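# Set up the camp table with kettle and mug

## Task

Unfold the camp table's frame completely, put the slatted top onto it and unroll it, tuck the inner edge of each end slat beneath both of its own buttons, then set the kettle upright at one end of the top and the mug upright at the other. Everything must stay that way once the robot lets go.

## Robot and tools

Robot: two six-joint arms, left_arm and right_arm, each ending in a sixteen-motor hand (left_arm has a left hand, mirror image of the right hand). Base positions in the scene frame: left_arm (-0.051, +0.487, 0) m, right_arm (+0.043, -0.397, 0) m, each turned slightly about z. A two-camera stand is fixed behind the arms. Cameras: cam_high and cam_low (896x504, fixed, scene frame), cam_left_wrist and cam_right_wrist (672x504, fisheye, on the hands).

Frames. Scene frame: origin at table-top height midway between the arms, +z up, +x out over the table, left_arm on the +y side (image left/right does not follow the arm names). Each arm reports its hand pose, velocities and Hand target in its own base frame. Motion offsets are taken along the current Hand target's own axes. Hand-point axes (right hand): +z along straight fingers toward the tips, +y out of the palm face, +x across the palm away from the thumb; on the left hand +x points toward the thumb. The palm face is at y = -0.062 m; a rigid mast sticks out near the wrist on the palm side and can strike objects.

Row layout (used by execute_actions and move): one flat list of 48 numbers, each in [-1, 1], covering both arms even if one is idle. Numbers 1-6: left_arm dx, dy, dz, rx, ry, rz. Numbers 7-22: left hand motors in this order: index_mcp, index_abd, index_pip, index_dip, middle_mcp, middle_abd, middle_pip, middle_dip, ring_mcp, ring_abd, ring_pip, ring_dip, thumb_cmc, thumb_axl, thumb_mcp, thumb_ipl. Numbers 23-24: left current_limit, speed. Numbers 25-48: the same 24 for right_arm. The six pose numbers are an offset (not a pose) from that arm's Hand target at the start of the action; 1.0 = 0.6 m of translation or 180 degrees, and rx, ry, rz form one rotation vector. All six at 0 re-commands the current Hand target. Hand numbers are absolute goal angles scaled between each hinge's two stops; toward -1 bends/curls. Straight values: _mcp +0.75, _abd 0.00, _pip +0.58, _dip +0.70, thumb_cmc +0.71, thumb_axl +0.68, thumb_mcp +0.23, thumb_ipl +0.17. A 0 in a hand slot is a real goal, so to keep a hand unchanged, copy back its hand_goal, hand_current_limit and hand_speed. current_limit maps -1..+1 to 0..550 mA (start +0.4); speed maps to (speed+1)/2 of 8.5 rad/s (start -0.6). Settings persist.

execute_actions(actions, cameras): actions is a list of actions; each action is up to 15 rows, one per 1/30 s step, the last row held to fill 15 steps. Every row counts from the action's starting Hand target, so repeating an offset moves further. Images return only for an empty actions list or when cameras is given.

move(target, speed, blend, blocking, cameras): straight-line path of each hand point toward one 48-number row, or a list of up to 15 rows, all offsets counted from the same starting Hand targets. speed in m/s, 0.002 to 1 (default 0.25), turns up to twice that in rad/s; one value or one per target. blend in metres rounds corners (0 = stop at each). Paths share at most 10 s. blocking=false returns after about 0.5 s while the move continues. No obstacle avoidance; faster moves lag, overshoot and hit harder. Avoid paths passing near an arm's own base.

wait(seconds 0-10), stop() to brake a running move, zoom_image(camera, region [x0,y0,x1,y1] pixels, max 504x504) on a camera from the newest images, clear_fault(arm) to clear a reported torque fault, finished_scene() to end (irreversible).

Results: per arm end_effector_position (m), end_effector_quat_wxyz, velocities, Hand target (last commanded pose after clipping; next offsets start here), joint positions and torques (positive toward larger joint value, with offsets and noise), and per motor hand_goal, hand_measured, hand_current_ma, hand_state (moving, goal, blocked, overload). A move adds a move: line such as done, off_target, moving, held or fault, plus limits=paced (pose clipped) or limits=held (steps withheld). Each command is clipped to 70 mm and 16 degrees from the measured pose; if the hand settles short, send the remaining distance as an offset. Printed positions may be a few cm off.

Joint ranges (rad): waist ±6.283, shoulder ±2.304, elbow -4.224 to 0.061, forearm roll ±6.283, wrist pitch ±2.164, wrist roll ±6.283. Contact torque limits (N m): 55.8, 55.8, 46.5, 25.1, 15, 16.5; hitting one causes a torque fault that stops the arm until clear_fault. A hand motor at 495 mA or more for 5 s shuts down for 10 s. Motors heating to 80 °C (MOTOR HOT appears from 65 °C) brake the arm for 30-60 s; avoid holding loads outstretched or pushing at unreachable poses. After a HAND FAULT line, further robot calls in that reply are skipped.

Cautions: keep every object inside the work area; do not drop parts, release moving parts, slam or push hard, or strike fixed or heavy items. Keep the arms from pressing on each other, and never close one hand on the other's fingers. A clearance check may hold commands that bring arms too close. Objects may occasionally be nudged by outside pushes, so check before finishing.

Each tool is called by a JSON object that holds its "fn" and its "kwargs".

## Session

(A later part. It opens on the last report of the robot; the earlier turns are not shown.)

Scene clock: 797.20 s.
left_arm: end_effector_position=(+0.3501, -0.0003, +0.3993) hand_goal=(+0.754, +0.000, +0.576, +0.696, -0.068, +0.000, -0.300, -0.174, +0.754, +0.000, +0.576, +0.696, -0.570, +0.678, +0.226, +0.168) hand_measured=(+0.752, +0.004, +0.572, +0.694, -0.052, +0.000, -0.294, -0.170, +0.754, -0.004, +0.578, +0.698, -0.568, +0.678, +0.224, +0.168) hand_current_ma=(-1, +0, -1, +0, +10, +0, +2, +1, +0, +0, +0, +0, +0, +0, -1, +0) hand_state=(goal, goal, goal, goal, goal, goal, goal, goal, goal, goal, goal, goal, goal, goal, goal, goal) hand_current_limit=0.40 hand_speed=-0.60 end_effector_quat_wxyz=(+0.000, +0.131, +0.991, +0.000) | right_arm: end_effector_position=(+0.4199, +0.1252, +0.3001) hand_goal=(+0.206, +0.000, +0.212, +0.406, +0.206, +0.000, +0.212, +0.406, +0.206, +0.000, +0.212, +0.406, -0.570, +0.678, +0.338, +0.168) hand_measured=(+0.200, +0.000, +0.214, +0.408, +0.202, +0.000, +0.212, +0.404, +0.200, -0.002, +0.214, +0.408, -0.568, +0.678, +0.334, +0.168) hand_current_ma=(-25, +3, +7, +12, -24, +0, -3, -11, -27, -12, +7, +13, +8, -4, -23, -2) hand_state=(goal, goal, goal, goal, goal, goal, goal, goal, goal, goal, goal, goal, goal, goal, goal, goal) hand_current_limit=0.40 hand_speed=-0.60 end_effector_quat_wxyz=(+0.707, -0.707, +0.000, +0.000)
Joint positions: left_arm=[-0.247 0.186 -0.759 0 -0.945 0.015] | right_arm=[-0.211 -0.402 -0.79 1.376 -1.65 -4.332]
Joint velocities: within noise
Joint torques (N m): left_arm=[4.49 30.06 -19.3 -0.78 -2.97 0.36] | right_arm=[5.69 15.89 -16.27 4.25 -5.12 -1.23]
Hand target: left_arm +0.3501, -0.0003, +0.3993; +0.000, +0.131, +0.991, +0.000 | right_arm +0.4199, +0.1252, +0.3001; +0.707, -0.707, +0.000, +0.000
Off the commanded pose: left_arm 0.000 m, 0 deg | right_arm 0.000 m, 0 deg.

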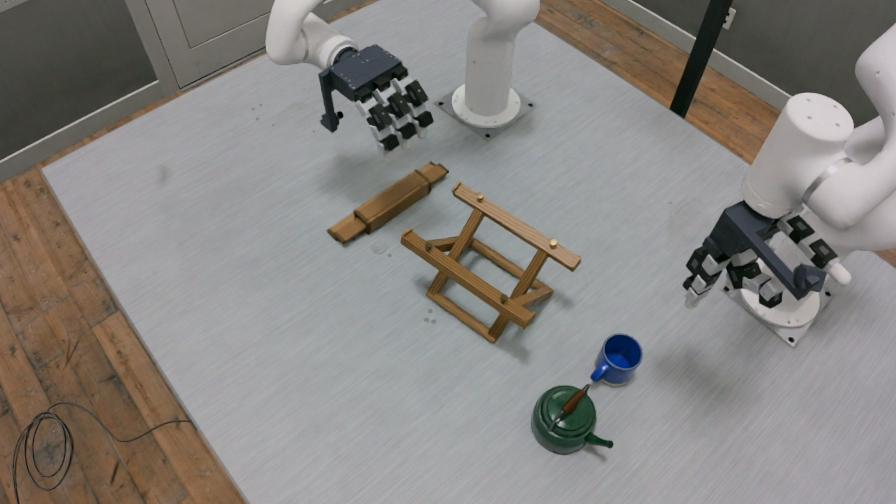

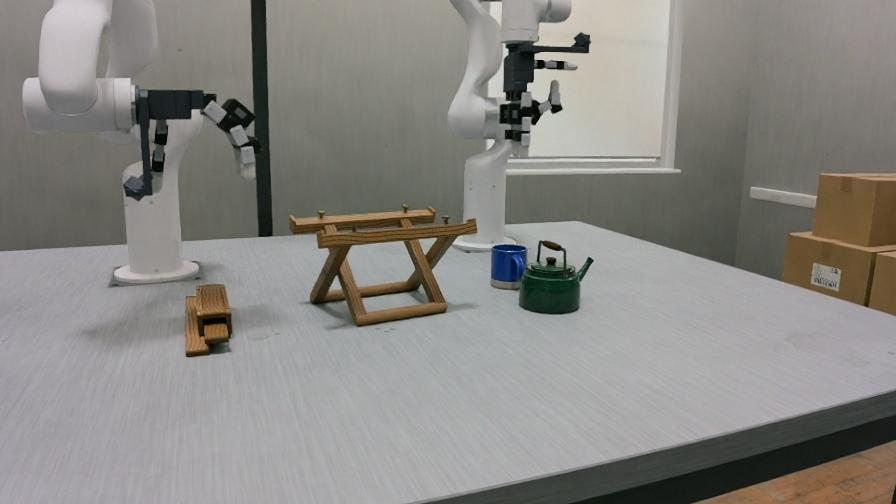

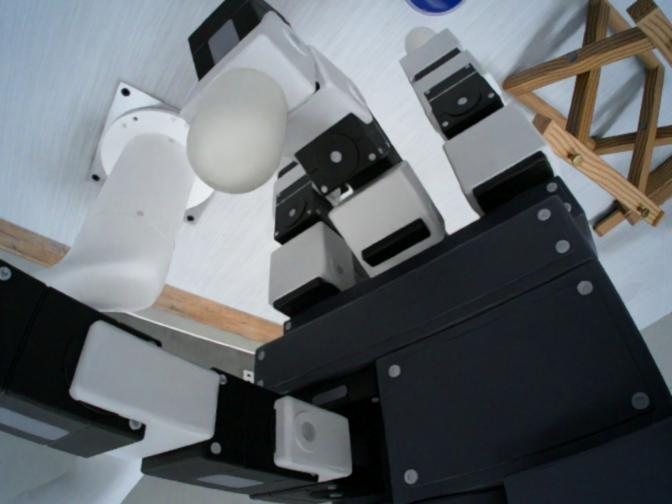

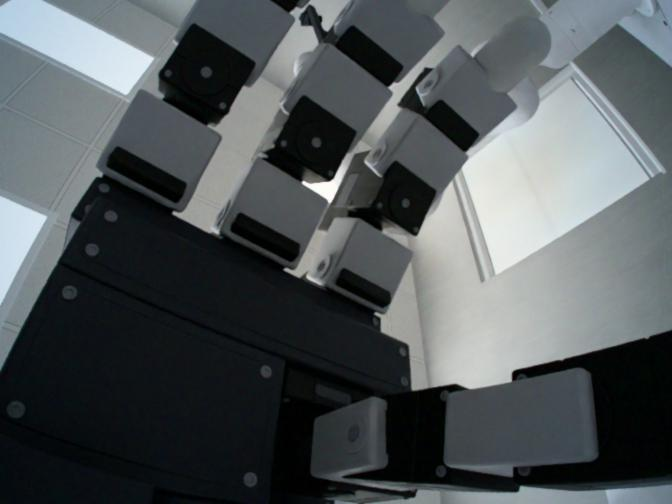

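{"fn": "move", "kwargs": {"target": [0,0,0,0,0,0,0.754,0,0.576,0.696,-0.068,0,-0.3,-0.174,0.754,0,0.576,0.696,-0.571,0.678,0.226,0.168,0.4,-0.6, 0,0.25,0,0,0.0072,0,0.205,0,0.212,0.406,0.205,0,0.212,0.406,0.205,0,0.212,0.406,-0.571,0.678,0.337,0.168,0.4,-0.6], "speed": 0.1, "cameras": ["cam_high","cam_low"]}}

{"fn": "zoom_image", "kwargs": {"camera": "cam_high", "region": [300, 80, 520, 260]}}

{"fn": "zoom_image", "kwargs": {"camera": "cam_low", "region": [100, 180, 300, 370]}}

Scene clock: 804.43 s.
left_arm: end_effector_position=(+0.3501, -0.0003, +0.3993) hand_goal=(+0.754, +0.000, +0.576, +0.696, -0.068, +0.000, -0.300, -0.174, +0.754, +0.000, +0.576, +0.696, -0.570, +0.678, +0.226, +0.168) hand_measured=(+0.752, +0.004, +0.572, +0.694, -0.052, +0.000, -0.294, -0.170, +0.754, -0.004, +0.578, +0.698, -0.568, +0.678, +0.224, +0.168) hand_current_ma=(-1, +0, -1, +0, +10, +0, +2, +1, +0, +0, +0, +0, +0, +0, -1, +0) hand_state=(goal, goal, goal, goal, goal, goal, goal, goal, goal, goal, goal, goal, goal, goal, goal, goal) hand_current_limit=0.40 hand_speed=-0.60 end_effector_quat_wxyz=(+0.000, +0.131, +0.991, +0.000) | right_arm: end_effector_position=(+0.4199, +0.1252, +0.1501) hand_goal=(+0.206, +0.000, +0.212, +0.406, +0.206, +0.000, +0.212, +0.406, +0.206, +0.000, +0.212, +0.406, -0.570, +0.678, +0.338, +0.168) hand_measured=(+0.200, +0.000, +0.214, +0.408, +0.200, +0.000, +0.212, +0.404, +0.200, -0.002, +0.214, +0.408, -0.568, +0.678, +0.334, +0.168) hand_current_ma=(-28, +3, +7, +12, -27, +0, -3, -11, -31, -12, +6, +13, +8, -4, -22, -2) hand_state=(goal, goal, goal, goal, goal, goal, goal, goal, goal, goal, goal, goal, goal, goal, goal, goal) hand_current_limit=0.40 hand_speed=-0.60 end_effector_quat_wxyz=(+0.707, -0.707, +0.008, -0.008)
Joint positions: left_arm=[-0.247 0.186 -0.759 0 -0.945 0.015] | right_arm=[-0.214 -0.752 -0.827 1.38 -1.585 -4.639]
Joint torques (N m): left_arm=[5.96 29.1 -19.31 -0.36 -2.9 -0.3] | right_arm=[-7.2 17.91 -12.61 2.85 1.33 -1.11]
Hand target: left_arm +0.3501, -0.0003, +0.3993; +0.000, +0.131, +0.991, +0.000 | right_arm +0.4199, +0.1252, +0.1501; +0.707, -0.707, +0.008, -0.008
Off the commanded pose: left_arm 0.000 m, 0 deg | right_arm 0.000 m, 0 deg.
move: done
Images, in order (width x height): cam_high 896x504, cam_low 896x504.

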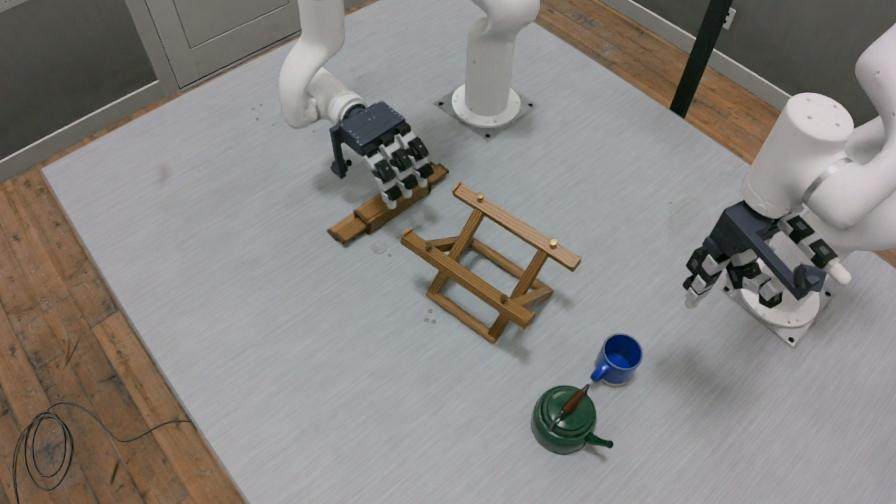

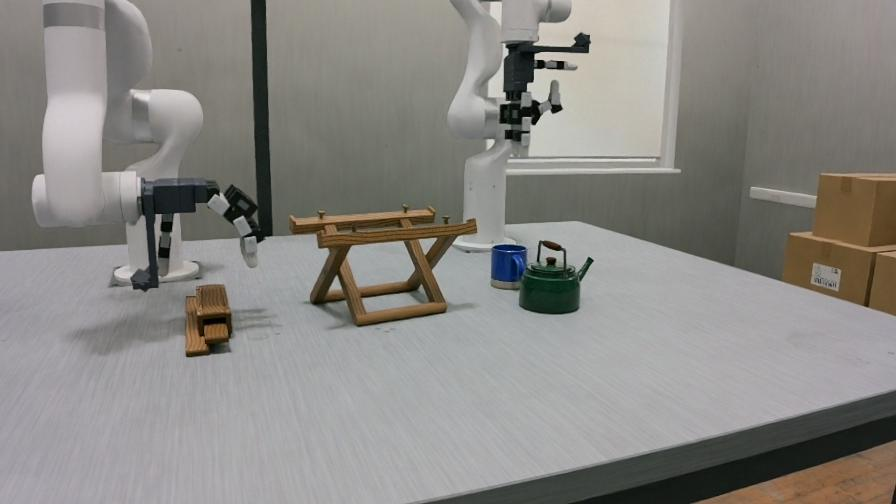

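Scaled by 2.291 from the camera's 896x504 image, which has a finer 1280x720 frame.

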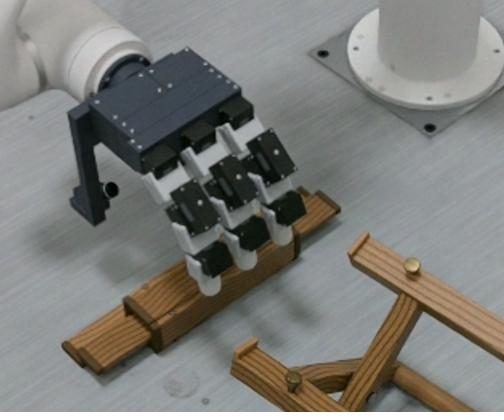

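Scaled by 2.520 from the camera's 896x504 image, which has a finer 1280x720 frame.

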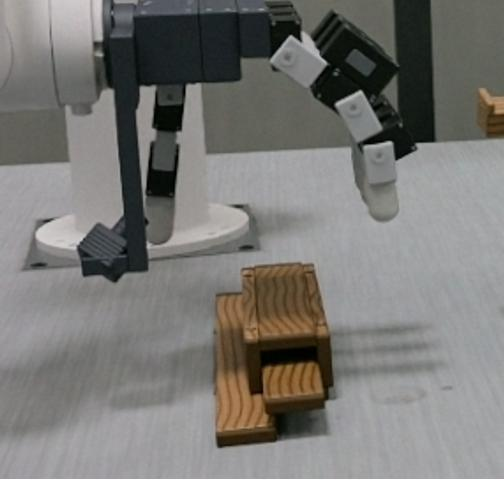

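{"fn": "move", "kwargs": {"target": [[0,0,0,0,0,0,0.754,0,0.576,0.696,-0.068,0,-0.3,-0.174,0.754,0,0.576,0.696,-0.571,0.678,0.226,0.168,0.4,-0.6, 0,0,-0.035,0,0,0,0.274,0,0.139,0.478,0.274,0,0.139,0.478,0.274,0,0.139,0.478,-0.686,0.678,0,0.059,0.4,-0.6],[0,0,0,0,0,0,0.754,0,0.576,0.696,-0.068,0,-0.3,-0.174,0.754,0,0.576,0.696,-0.571,0.678,0.226,0.168,0.4,-0.6, 0,0.07,-0.035,0,0,0,0.274,0,0.139,0.478,0.274,0,0.139,0.478,0.274,0,0.139,0.478,-0.686,0.678,0,0.059,0.4,-0.6]], "speed": 0.1, "cameras": ["cam_high","cam_low"]}}

{"fn": "zoom_image", "kwargs": {"camera": "cam_high", "region": [300, 80, 520, 260]}}

{"fn": "zoom_image", "kwargs": {"camera": "cam_low", "region": [100, 180, 300, 370]}}

Scene clock: 831.70 s.
left_arm: end_effector_position=(+0.3501, -0.0003, +0.3993) hand_goal=(+0.754, +0.000, +0.576, +0.696, -0.068, +0.000, -0.300, -0.174, +0.754, +0.000, +0.576, +0.696, -0.570, +0.678, +0.226, +0.168) hand_measured=(+0.752, +0.004, +0.572, +0.694, -0.052, +0.000, -0.294, -0.170, +0.754, -0.004, +0.578, +0.698, -0.568, +0.678, +0.224, +0.168) hand_current_ma=(-1, +0, -1, +0, +10, +0, +2, +1, +0, +0, +0, +0, +0, +0, -1, +0) hand_state=(goal, goal, goal, goal, goal, goal, goal, goal, goal, goal, goal, goal, goal, goal, goal, goal) hand_current_limit=0.40 hand_speed=-0.60 end_effector_quat_wxyz=(+0.000, +0.131, +0.991, +0.000) | right_arm: end_effector_position=(+0.4194, +0.1042, +0.1081) hand_goal=(+0.274, +0.000, +0.140, +0.478, +0.274, +0.000, +0.140, +0.478, +0.274, +0.000, +0.140, +0.478, -0.686, +0.678, +0.000, +0.060) hand_measured=(+0.256, +0.000, +0.142, +0.476, +0.258, +0.000, +0.142, +0.476, +0.254, -0.002, +0.142, +0.476, -0.682, +0.678, +0.006, +0.062) hand_current_ma=(-90, +3, +7, -13, -85, +0, +7, -13, -97, -12, +6, -13, +16, -4, +32, +16) hand_state=(goal, goal, goal, goal, goal, goal, goal, goal, goal, goal, goal, goal, goal, goal, goal, goal) hand_current_limit=0.40 hand_speed=-0.60 end_effector_quat_wxyz=(+0.707, -0.707, +0.008, -0.008)
Joint positions: left_arm=[-0.247 0.186 -0.759 0 -0.945 0.015] | right_arm=[-0.26 -0.864 -0.877 1.334 -1.574 -4.7]
Joint torques (N m): left_arm=[3.6 29.72 -20.55 -0.84 -2.95 -0.83] | right_arm=[-4.49 19.59 -12.19 -0.22 1.18 -1.32]
Hand target: left_arm +0.3501, -0.0003, +0.3993; +0.000, +0.131, +0.991, +0.000 | right_arm +0.4194, +0.1042, +0.1081; +0.707, -0.707, +0.008, -0.008
Off the commanded pose: left_arm 0.000 m, 0 deg | right_arm 0.000 m, 0 deg.
move: done
Images, in order (width x height): cam_high 896x504, cam_low 896x504.

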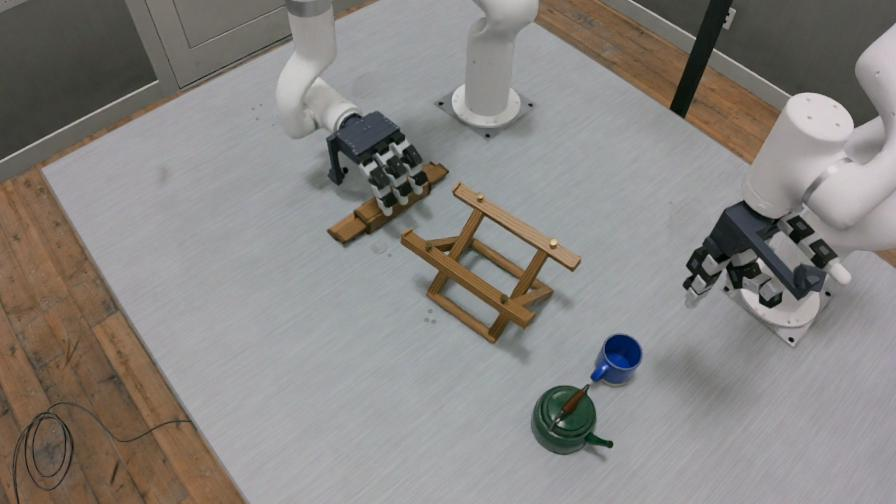

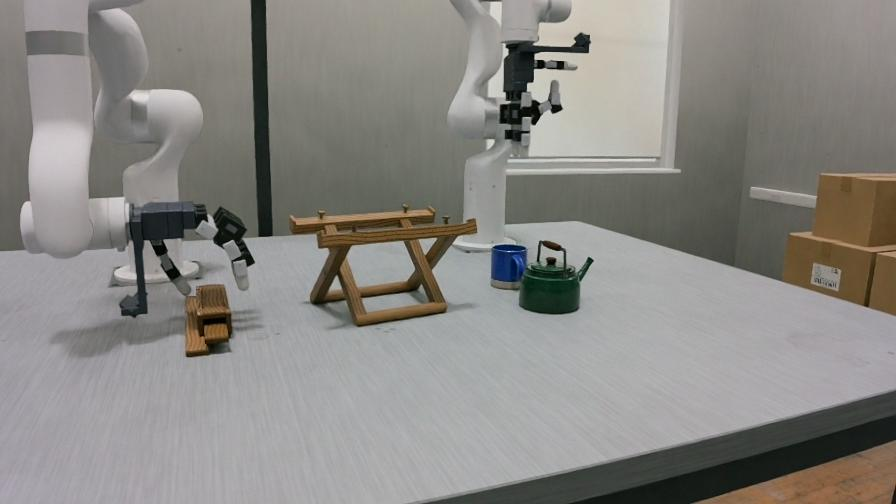

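Scaled by 2.291 from the camera's 896x504 image, which has a finer 1280x720 frame.

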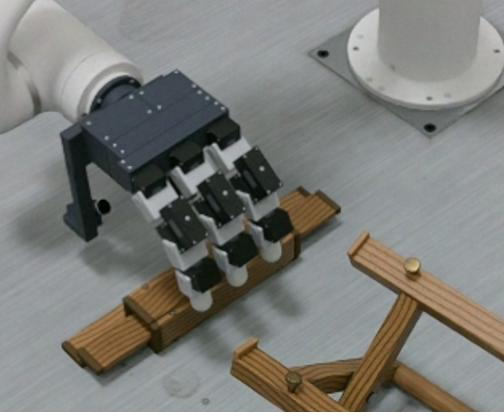

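Scaled by 2.520 from the camera's 896x504 image, which has a finer 1280x720 frame.

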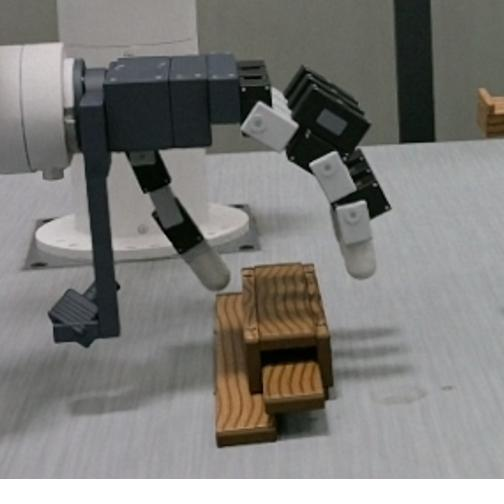

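{"fn": "move", "kwargs": {"target": [0,0,0,0,0,0,0.754,0,0.576,0.696,-0.068,0,-0.3,-0.174,0.754,0,0.576,0.696,-0.571,0.678,0.226,0.168,0.4,-0.6, 0,0.0467,0,0,0,0,0.274,0,0.139,0.478,0.274,0,0.139,0.478,0.274,0,0.139,0.478,-0.686,0.678,0,0.059,0.4,-0.6], "speed": 0.05, "cameras": ["cam_high","cam_low"]}}

{"fn": "zoom_image", "kwargs": {"camera": "cam_high", "region": [300, 80, 520, 260]}}

{"fn": "zoom_image", "kwargs": {"camera": "cam_low", "region": [100, 180, 300, 370]}}

Scene clock: 837.27 s.
left_arm: end_effector_position=(+0.3501, -0.0003, +0.3993) hand_goal=(+0.754, +0.000, +0.576, +0.696, -0.068, +0.000, -0.300, -0.174, +0.754, +0.000, +0.576, +0.696, -0.570, +0.678, +0.226, +0.168) hand_measured=(+0.752, +0.004, +0.572, +0.694, -0.052, +0.000, -0.294, -0.170, +0.754, -0.004, +0.578, +0.698, -0.568, +0.678, +0.224, +0.168) hand_current_ma=(-1, +0, -1, +0, +10, +0, +2, +1, +0, +0, +0, +0, +0, +0, -1, +0) hand_state=(goal, goal, goal, goal, goal, goal, goal, goal, goal, goal, goal, goal, goal, goal, goal, goal) hand_current_limit=0.40 hand_speed=-0.60 end_effector_quat_wxyz=(+0.000, +0.131, +0.991, +0.000) | right_arm: end_effector_position=(+0.4194, +0.1042, +0.0801) hand_goal=(+0.274, +0.000, +0.140, +0.478, +0.274, +0.000, +0.140, +0.478, +0.274, +0.000, +0.140, +0.478, -0.686, +0.678, +0.000, +0.060) hand_measured=(+0.256, +0.000, +0.142, +0.476, +0.258, +0.000, +0.142, +0.476, +0.254, -0.002, +0.142, +0.476, -0.682, +0.678, +0.006, +0.062) hand_current_ma=(-90, +3, +7, -13, -85, +0, +7, -13, -97, -12, +6, -13, +16, -4, +32, +16) hand_state=(goal, goal, goal, goal, goal, goal, goal, goal, goal, goal, goal, goal, goal, goal, goal, goal) hand_current_limit=0.40 hand_speed=-0.60 end_effector_quat_wxyz=(+0.707, -0.707, +0.008, -0.008)
Joint positions: left_arm=[-0.247 0.186 -0.759 0 -0.945 0.015] | right_arm=[-0.26 -0.936 -0.908 1.334 -1.564 -4.739]
Joint torques (N m): left_arm=[3.17 27.8 -20.82 -0.88 -3.03 -1.15] | right_arm=[0.85 21.87 -11.65 2.7 1.13 -1.21]
Hand target: left_arm +0.3501, -0.0003, +0.3993; +0.000, +0.131, +0.991, +0.000 | right_arm +0.4194, +0.1042, +0.0801; +0.707, -0.707, +0.008, -0.008
Off the commanded pose: left_arm 0.000 m, 0 deg | right_arm 0.000 m, 0 deg.
move: done
Images, in order (width x height): cam_high 896x504, cam_low 896x504.

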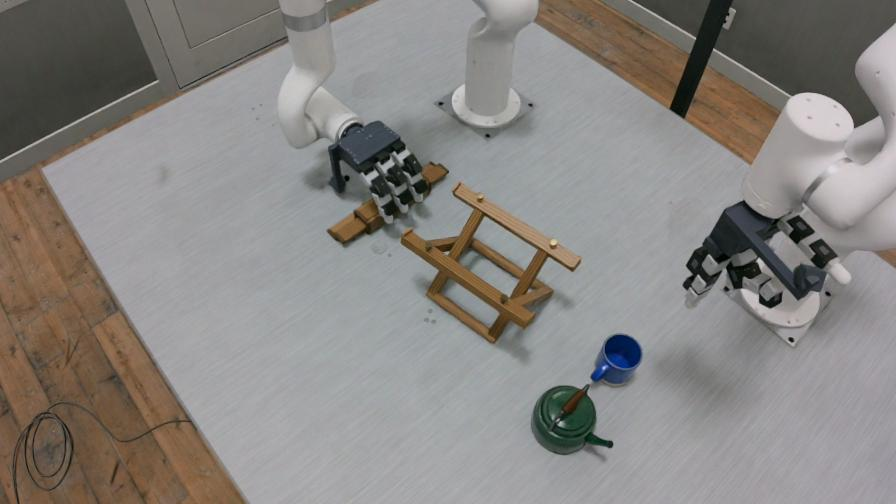

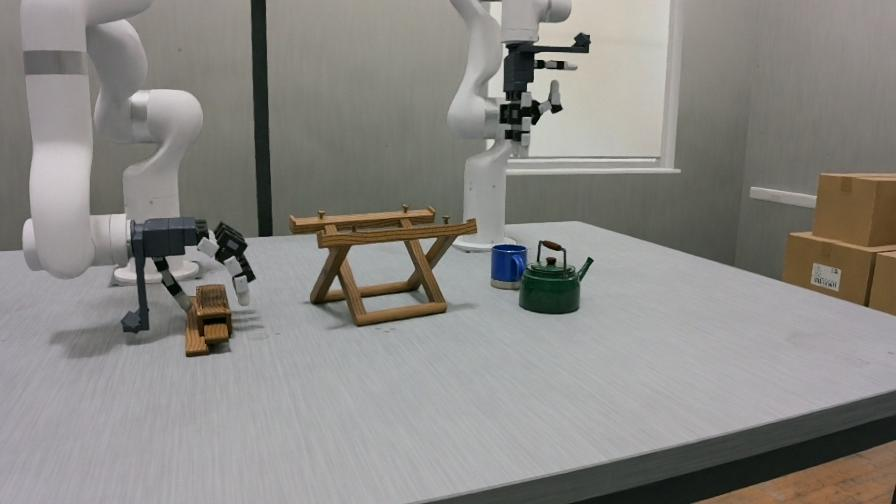

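Scaled by 2.291 from the camera's 896x504 image, which has a finer 1280x720 frame.

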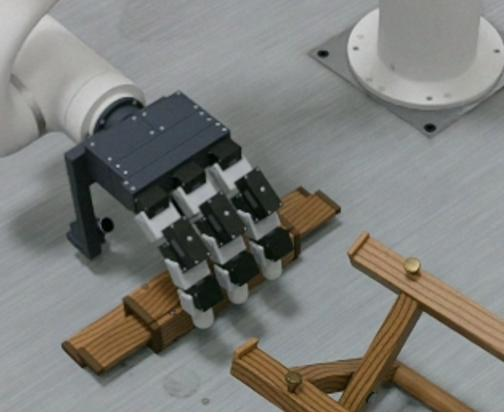

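Scaled by 2.520 from the camera's 896x504 image, which has a finer 1280x720 frame.

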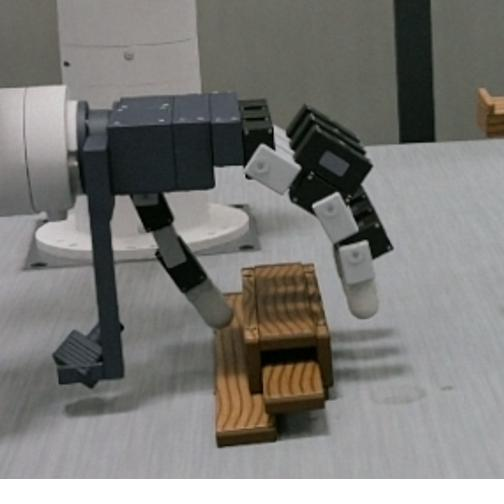

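{"fn": "move", "kwargs": {"target": [0,0,0,0,0,0,0.754,0,0.576,0.696,-0.068,0,-0.3,-0.174,0.754,0,0.576,0.696,-0.571,0.678,0.226,0.168,0.4,-0.6, 0,0.0155,0,0,0,0,0.274,0,0.139,0.478,0.274,0,0.139,0.478,0.274,0,0.139,0.478,-0.686,0.678,0,0.059,0.4,-0.6], "speed": 0.03, "cameras": ["cam_high","cam_low"]}}

{"fn": "zoom_image", "kwargs": {"camera": "cam_low", "region": [100, 180, 300, 370]}}

Scene clock: 842.07 s.
left_arm: end_effector_position=(+0.3501, -0.0003, +0.3993) hand_goal=(+0.754, +0.000, +0.576, +0.696, -0.068, +0.000, -0.300, -0.174, +0.754, +0.000, +0.576, +0.696, -0.570, +0.678, +0.226, +0.168) hand_measured=(+0.752, +0.004, +0.572, +0.694, -0.052, +0.000, -0.294, -0.170, +0.754, -0.004, +0.578, +0.698, -0.568, +0.678, +0.224, +0.168) hand_current_ma=(-1, +0, -1, +0, +10, +0, +2, +1, +0, +0, +0, +0, +0, +0, -1, +0) hand_state=(goal, goal, goal, goal, goal, goal, goal, goal, goal, goal, goal, goal, goal, goal, goal, goal) hand_current_limit=0.40 hand_speed=-0.60 end_effector_quat_wxyz=(+0.000, +0.131, +0.991, +0.000) | right_arm: end_effector_position=(+0.4194, +0.1042, +0.0708) hand_goal=(+0.274, +0.000, +0.140, +0.478, +0.274, +0.000, +0.140, +0.478, +0.274, +0.000, +0.140, +0.478, -0.686, +0.678, +0.000, +0.060) hand_measured=(+0.256, +0.000, +0.142, +0.476, +0.258, +0.000, +0.142, +0.476, +0.254, -0.002, +0.142, +0.476, -0.682, +0.678, +0.006, +0.062) hand_current_ma=(-90, +3, +7, -13, -85, +0, +7, -13, -97, -12, +6, -13, +16, -4, +32, +16) hand_state=(goal, goal, goal, goal, goal, goal, goal, goal, goal, goal, goal, goal, goal, goal, goal, goal) hand_current_limit=0.40 hand_speed=-0.60 end_effector_quat_wxyz=(+0.707, -0.707, +0.008, -0.008)
Joint positions: left_arm=[-0.247 0.186 -0.759 0 -0.945 0.015] | right_arm=[-0.26 -0.96 -0.92 1.334 -1.561 -4.752]
Joint torques (N m): left_arm=[3.5 29.82 -19.51 -0.86 -3 -1.27] | right_arm=[-1.66 20.74 -11.12 2.92 1.29 -1.21]
Hand target: left_arm +0.3501, -0.0003, +0.3993; +0.000, +0.131, +0.991, +0.000 | right_arm +0.4194, +0.1042, +0.0708; +0.707, -0.707, +0.008, -0.008
Off the commanded pose: left_arm 0.000 m, 0 deg | right_arm 0.000 m, 0 deg.
move: done
Images, in order (width x height): cam_high 896x504, cam_low 896x504.

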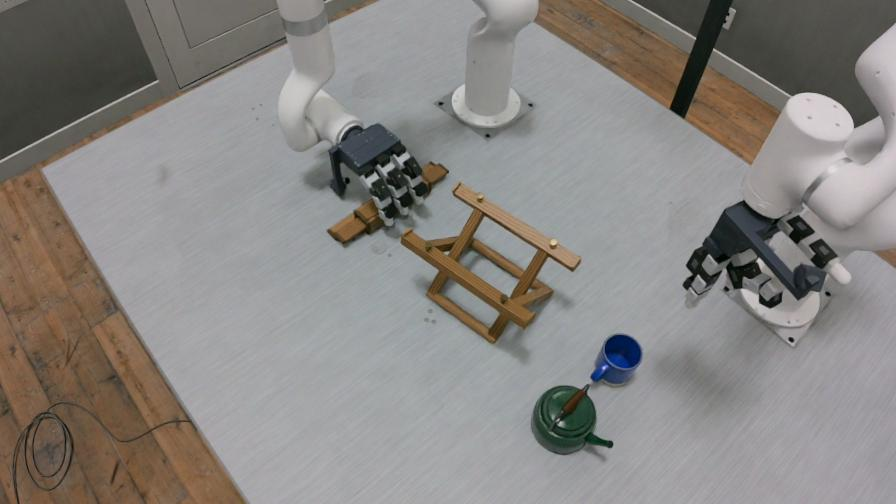

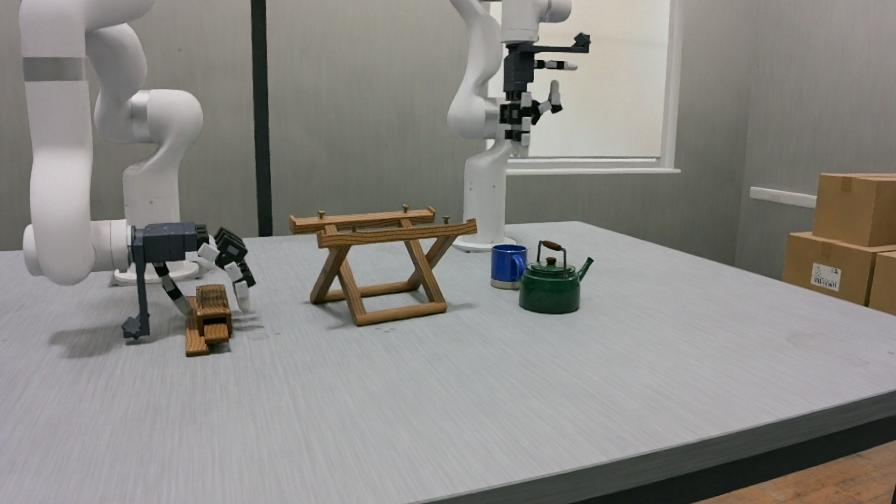

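Scaled by 2.520 from the camera's 896x504 image, which has a finer 1280x720 frame.

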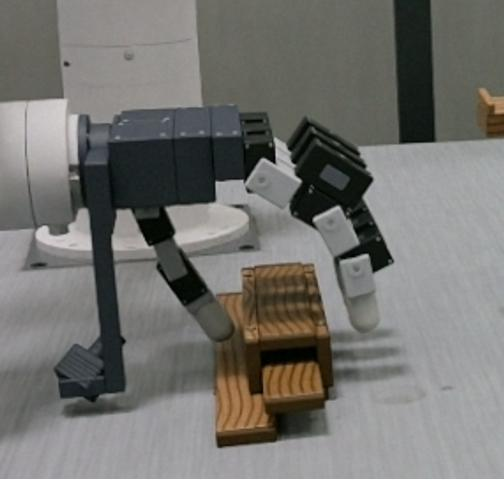

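{"fn": "move", "kwargs": {"target": [0,0,0,0,0,0,0.754,0,0.576,0.696,-0.068,0,-0.3,-0.174,0.754,0,0.576,0.696,-0.571,0.678,0.226,0.168,0.4,-0.6, 0,0,0,0,0,0,0.05,0,0.139,0.478,0.05,0,0.139,0.478,0.05,0,0.139,0.478,-0.686,0.678,-0.09,0.025,0.4,-0.75], "speed": 0.05, "cameras": ["cam_high","cam_low"]}}

{"fn": "zoom_image", "kwargs": {"camera": "cam_high", "region": [300, 80, 520, 260]}}

{"fn": "zoom_image", "kwargs": {"camera": "cam_low", "region": [100, 180, 300, 370]}}

Scene clock: 846.87 s.
left_arm: end_effector_position=(+0.3501, -0.0003, +0.3993) hand_goal=(+0.754, +0.000, +0.576, +0.696, -0.068, +0.000, -0.300, -0.174, +0.754, +0.000, +0.576, +0.696, -0.570, +0.678, +0.226, +0.168) hand_measured=(+0.752, +0.004, +0.572, +0.694, -0.052, +0.000, -0.294, -0.170, +0.754, -0.004, +0.578, +0.698, -0.568, +0.678, +0.224, +0.168) hand_current_ma=(-1, +0, -1, +0, +10, +0, +2, +1, +0, +0, +0, +0, +0, +0, -1, +0) hand_state=(goal, goal, goal, goal, goal, goal, goal, goal, goal, goal, goal, goal, goal, goal, goal, goal) hand_current_limit=0.40 hand_speed=-0.60 end_effector_quat_wxyz=(+0.000, +0.131, +0.991, +0.000) | right_arm: end_effector_position=(+0.4194, +0.1042, +0.0708) hand_goal=(+0.050, +0.000, +0.140, +0.478, +0.050, +0.000, +0.140, +0.478, +0.050, +0.000, +0.140, +0.478, -0.686, +0.678, -0.090, +0.026) hand_measured=(+0.152, +0.000, +0.158, +0.482, +0.144, +0.000, +0.160, +0.482, +0.140, -0.002, +0.154, +0.482, -0.682, +0.678, -0.050, +0.036) hand_current_ma=(+385, +3, +85, +22, +385, +0, +100, +23, +385, -12, +71, +20, +16, -2, +257, +68) hand_state=(blocked, goal, goal, goal, blocked, goal, blocked, goal, blocked, goal, goal, goal, goal, goal, blocked, goal) hand_current_limit=0.40 hand_speed=-0.75 end_effector_quat_wxyz=(+0.707, -0.707, +0.008, -0.008)
Joint positions: left_arm=[-0.247 0.186 -0.759 0 -0.945 0.015] | right_arm=[-0.26 -0.96 -0.92 1.334 -1.561 -4.752]
Joint torques (N m): left_arm=[3.43 28.1 -18.86 -1.02 -2.8 -1.23] | right_arm=[-8.18 21.06 -10.48 2.37 0.27 -1.26]
Hand target: left_arm +0.3501, -0.0003, +0.3993; +0.000, +0.131, +0.991, +0.000 | right_arm +0.4194, +0.1042, +0.0708; +0.707, -0.707, +0.008, -0.008
Off the commanded pose: left_arm 0.000 m, 0 deg | right_arm 0.000 m, 0 deg.
move: done
Images, in order (width x height): cam_high 896x504, cam_low 896x504.

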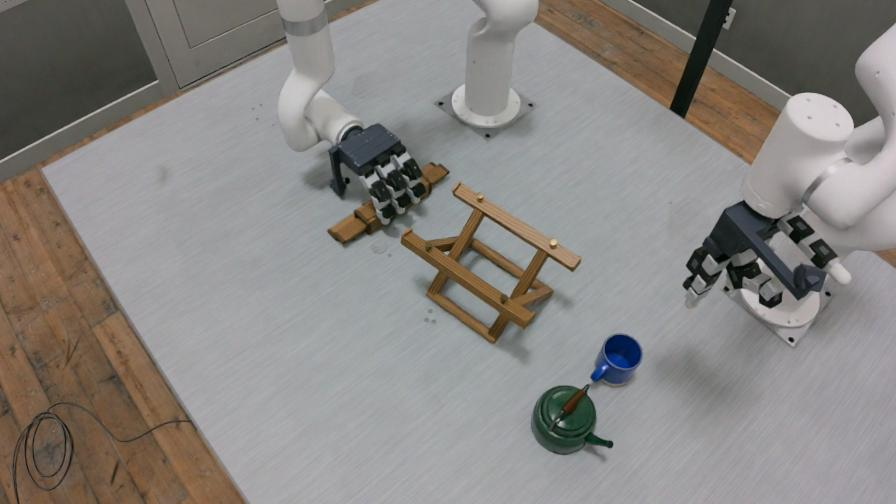

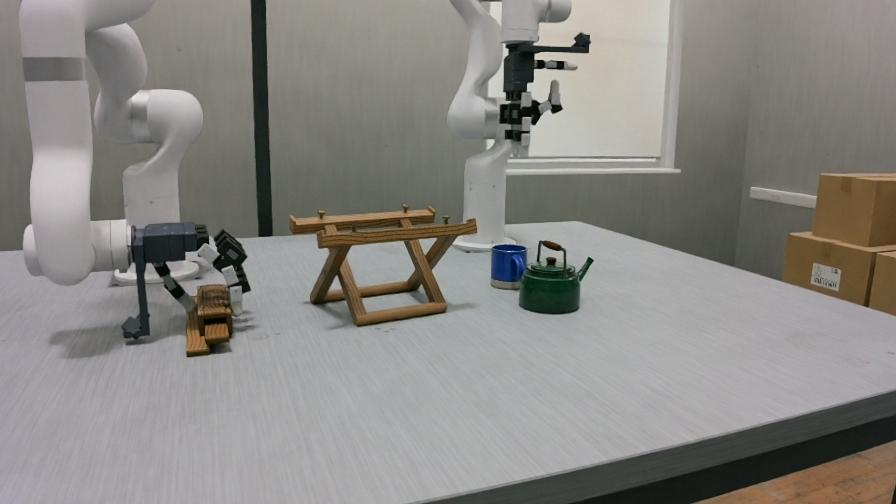

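Scaled by 2.291 from the camera's 896x504 image, which has a finer 1280x720 frame.

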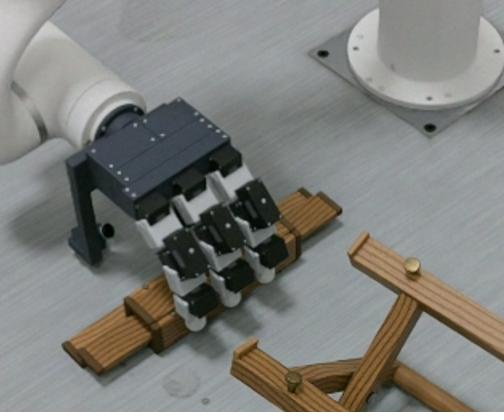

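Scaled by 2.520 from the camera's 896x504 image, which has a finer 1280x720 frame.

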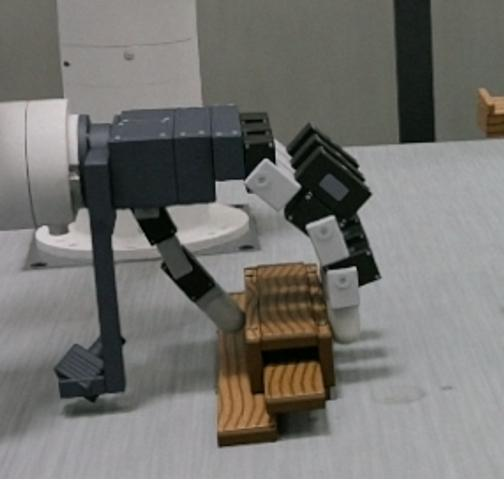

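{"fn": "move", "kwargs": {"target": [0,0,0,0,0,0,0.754,0,0.576,0.696,-0.068,0,-0.3,-0.174,0.754,0,0.576,0.696,-0.571,0.678,0.226,0.168,0.4,-0.6, 0,-0.1,0,0,0,0,0.05,0,0.139,0.478,0.05,0,0.139,0.478,0.05,0,0.139,0.478,-0.686,0.678,-0.09,0.025,0.4,-0.75], "speed": 0.03, "cameras": ["cam_high","cam_low"]}}

{"fn": "zoom_image", "kwargs": {"camera": "cam_high", "region": [300, 80, 520, 260]}}

{"fn": "zoom_image", "kwargs": {"camera": "cam_low", "region": [100, 180, 300, 370]}}

Scene clock: 855.23 s.
left_arm: end_effector_position=(+0.3501, -0.0003, +0.3993) hand_goal=(+0.754, +0.000, +0.576, +0.696, -0.068, +0.000, -0.300, -0.174, +0.754, +0.000, +0.576, +0.696, -0.570, +0.678, +0.226, +0.168) hand_measured=(+0.752, +0.004, +0.572, +0.694, -0.052, +0.000, -0.294, -0.170, +0.754, -0.004, +0.578, +0.698, -0.568, +0.678, +0.224, +0.168) hand_current_ma=(-1, +0, -1, +0, +10, +0, +2, +1, +0, +0, +0, +0, +0, +0, -1, +0) hand_state=(goal, goal, goal, goal, goal, goal, goal, goal, goal, goal, goal, goal, goal, goal, goal, goal) hand_current_limit=0.40 hand_speed=-0.60 end_effector_quat_wxyz=(+0.000, +0.131, +0.991, +0.000) | right_arm: end_effector_position=(+0.4194, +0.1042, +0.1308) hand_goal=(+0.050, +0.000, +0.140, +0.478, +0.050, +0.000, +0.140, +0.478, +0.050, +0.000, +0.140, +0.478, -0.686, +0.678, -0.090, +0.026) hand_measured=(+0.094, -0.002, +0.164, +0.492, +0.078, -0.002, +0.162, +0.488, +0.066, -0.002, +0.154, +0.484, -0.668, +0.684, -0.004, +0.056) hand_current_ma=(+230, -5, +113, +63, +143, -4, +107, +47, +80, -11, +69, +31, +87, +33, +385, +191) hand_state=(blocked, goal, blocked, goal, blocked, goal, blocked, goal, goal, goal, goal, goal, goal, goal, blocked, blocked) hand_current_limit=0.40 hand_speed=-0.75 end_effector_quat_wxyz=(+0.707, -0.707, +0.008, -0.008)
Joint positions: left_arm=[-0.247 0.186 -0.759 0 -0.945 0.015] | right_arm=[-0.26 -0.806 -0.855 1.335 -1.582 -4.665]
Joint torques (N m): left_arm=[3.88 29.26 -19.69 -0.36 -2.87 -1.24] | right_arm=[-1.61 33.93 -3.2 3.33 -7.52 1.08]
Hand target: left_arm +0.3501, -0.0003, +0.3993; +0.000, +0.131, +0.991, +0.000 | right_arm +0.4194, +0.1042, +0.1308; +0.707, -0.707, +0.008, -0.008
Off the commanded pose: left_arm 0.000 m, 0 deg | right_arm 0.000 m, 0 deg.
move: done
Images, in order (width x height): cam_high 896x504, cam_low 896x504.

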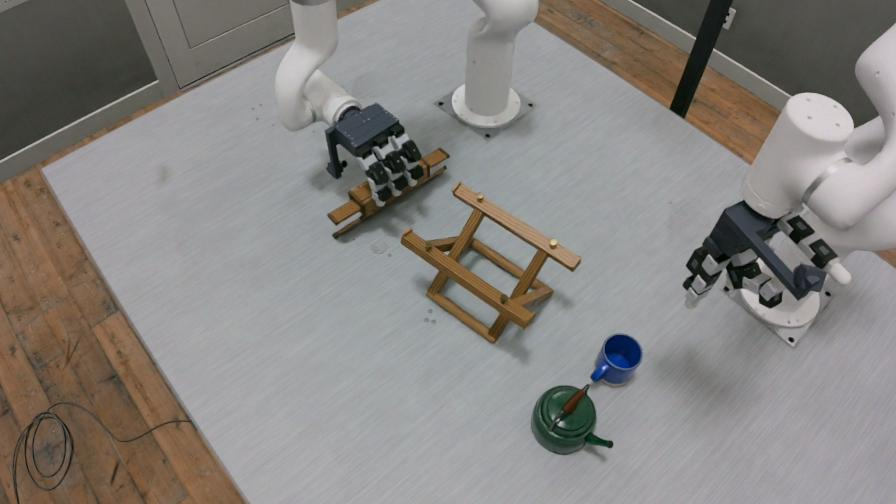

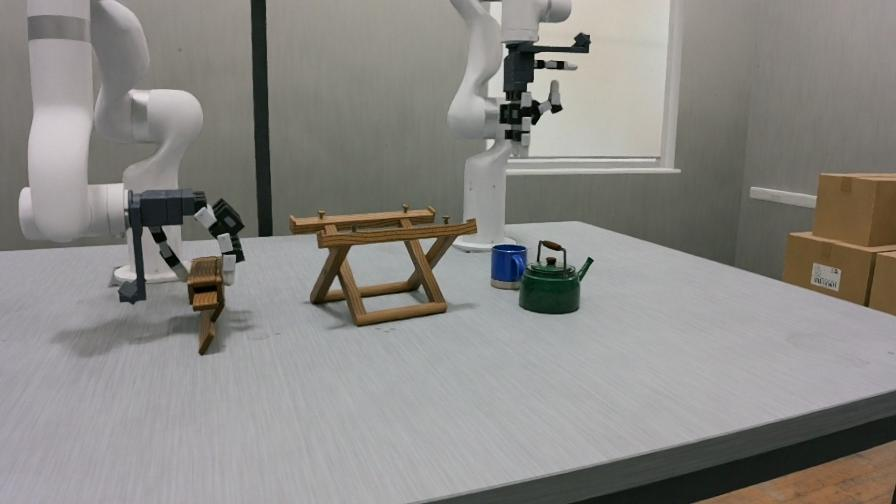

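Scaled by 2.291 from the camera's 896x504 image, which has a finer 1280x720 frame.

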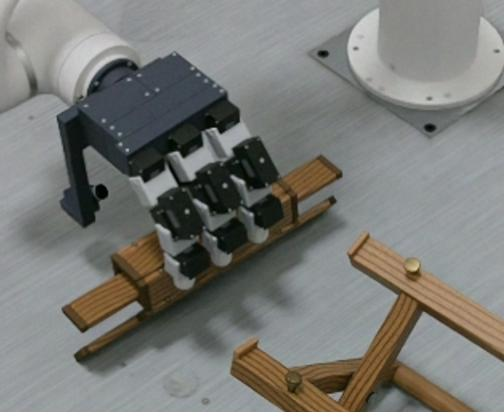

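Scaled by 2.520 from the camera's 896x504 image, which has a finer 1280x720 frame.

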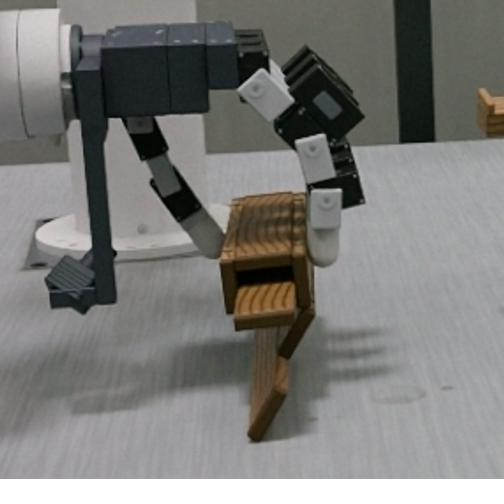

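{"fn": "zoom_image", "kwargs": {"camera": "cam_high", "region": [320, 140, 460, 245]}}

{"fn": "zoom_image", "kwargs": {"camera": "cam_low", "region": [170, 240, 270, 360]}}

Scaled by 3.600 from the camera's 896x504 image, which has a finer 1280x720 frame.

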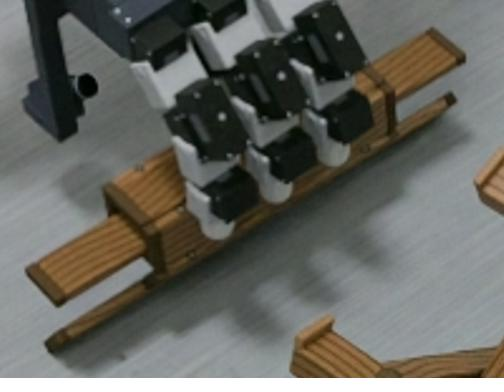

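Scaled by 4.200 from the camera's 896x504 image, which has a finer 1280x720 frame.

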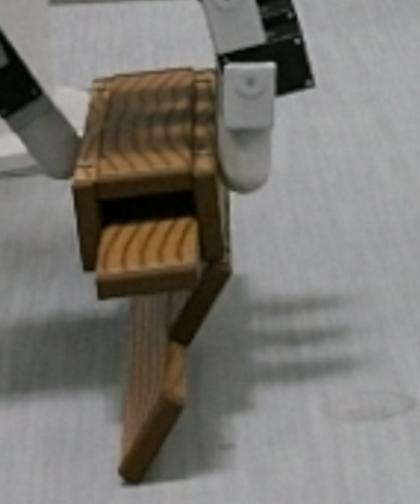

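{"fn": "move", "kwargs": {"target": [0,0,0,0,0,0,0.754,0,0.576,0.696,-0.068,0,-0.3,-0.174,0.754,0,0.576,0.696,-0.571,0.678,0.226,0.168,0.4,-0.6, 0,-0.38,0,0,0,0,0.04,0,0.139,0.478,0.03,0,0.139,0.478,0.02,0,0.139,0.478,-0.686,0.678,-0.09,0.025,0.5,-0.75], "speed": 0.06, "cameras": ["cam_high","cam_low"]}}

{"fn": "zoom_image", "kwargs": {"camera": "cam_low", "region": [150, 140, 270, 270]}}

{"fn": "zoom_image", "kwargs": {"camera": "cam_high", "region": [320, 60, 470, 210]}}

Scene clock: 919.40 s.
left_arm: end_effector_position=(+0.3501, -0.0003, +0.3993) hand_goal=(+0.754, +0.000, +0.576, +0.696, -0.068, +0.000, -0.300, -0.174, +0.754, +0.000, +0.576, +0.696, -0.570, +0.678, +0.226, +0.168) hand_measured=(+0.752, +0.004, +0.572, +0.694, -0.052, +0.000, -0.294, -0.170, +0.754, -0.004, +0.578, +0.698, -0.568, +0.678, +0.224, +0.168) hand_current_ma=(-1, +0, -1, +0, +10, +0, +2, +1, +0, +0, +0, +0, +0, +0, -1, +0) hand_state=(goal, goal, goal, goal, goal, goal, goal, goal, goal, goal, goal, goal, goal, goal, goal, goal) hand_current_limit=0.40 hand_speed=-0.60 end_effector_quat_wxyz=(+0.000, +0.131, +0.991, +0.000) | right_arm: end_effector_position=(+0.4195, +0.1043, +0.3588) hand_goal=(+0.040, +0.000, +0.140, +0.478, +0.030, +0.000, +0.140, +0.478, +0.020, +0.000, +0.140, +0.478, -0.686, +0.678, -0.090, +0.026) hand_measured=(+0.078, -0.004, +0.164, +0.492, +0.054, -0.002, +0.162, +0.488, +0.034, -0.002, +0.154, +0.486, -0.662, +0.686, +0.018, +0.058) hand_current_ma=(+202, -16, +115, +65, +128, -9, +108, +48, +70, -12, +69, +34, +114, +46, +413, +213) hand_state=(blocked, goal, blocked, goal, blocked, goal, blocked, goal, goal, goal, goal, goal, blocked, goal, blocked, blocked) hand_current_limit=0.50 hand_speed=-0.75 end_effector_quat_wxyz=(+0.707, -0.707, +0.008, -0.008)
Joint positions: left_arm=[-0.247 0.186 -0.759 0 -0.945 0.015] | right_arm=[-0.26 -0.285 -0.807 1.365 -1.688 -4.202]
Joint torques (N m): left_arm=[2.83 27.45 -19.21 -0.5 -2.87 -1.19] | right_arm=[3 29.26 -18.55 4.59 -7.23 1.16]
Hand target: left_arm +0.3501, -0.0003, +0.3993; +0.000, +0.131, +0.991, +0.000 | right_arm +0.4195, +0.1042, +0.3588; +0.707, -0.707, +0.008, -0.008
Off the commanded pose: left_arm 0.000 m, 0 deg | right_arm 0.000 m, 0 deg.
move: done
Images, in order (width x height): cam_high 896x504, cam_low 896x504.

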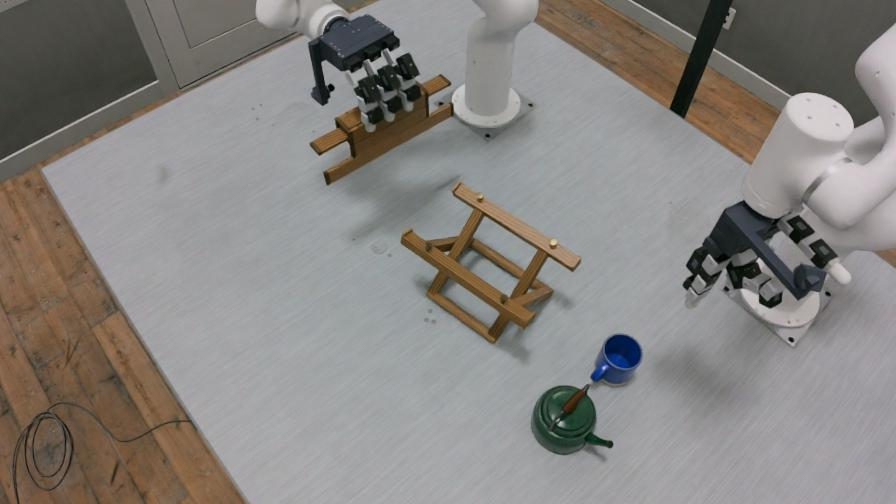

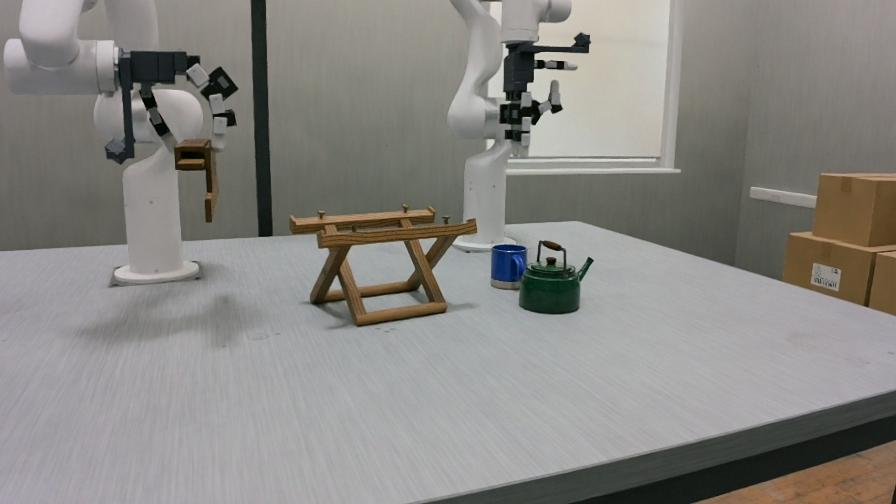

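Scaled by 3.877 from the camera's 896x504 image, which has a finer 1280x720 frame.

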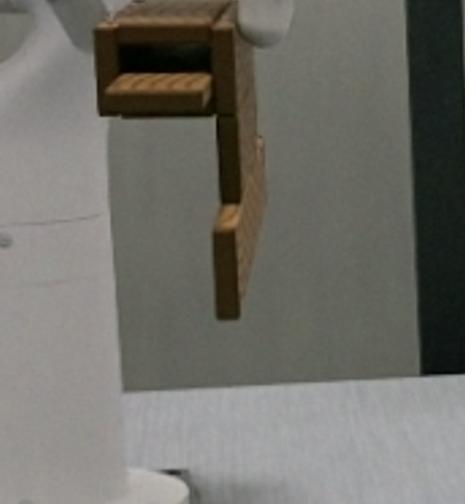

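Scaled by 3.360 from the camera's 896x504 image, which has a finer 1280x720 frame.

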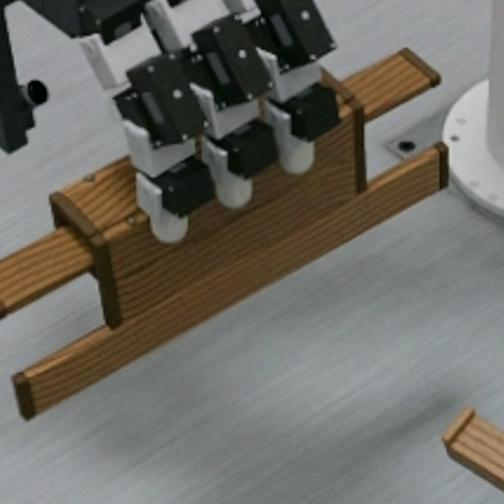

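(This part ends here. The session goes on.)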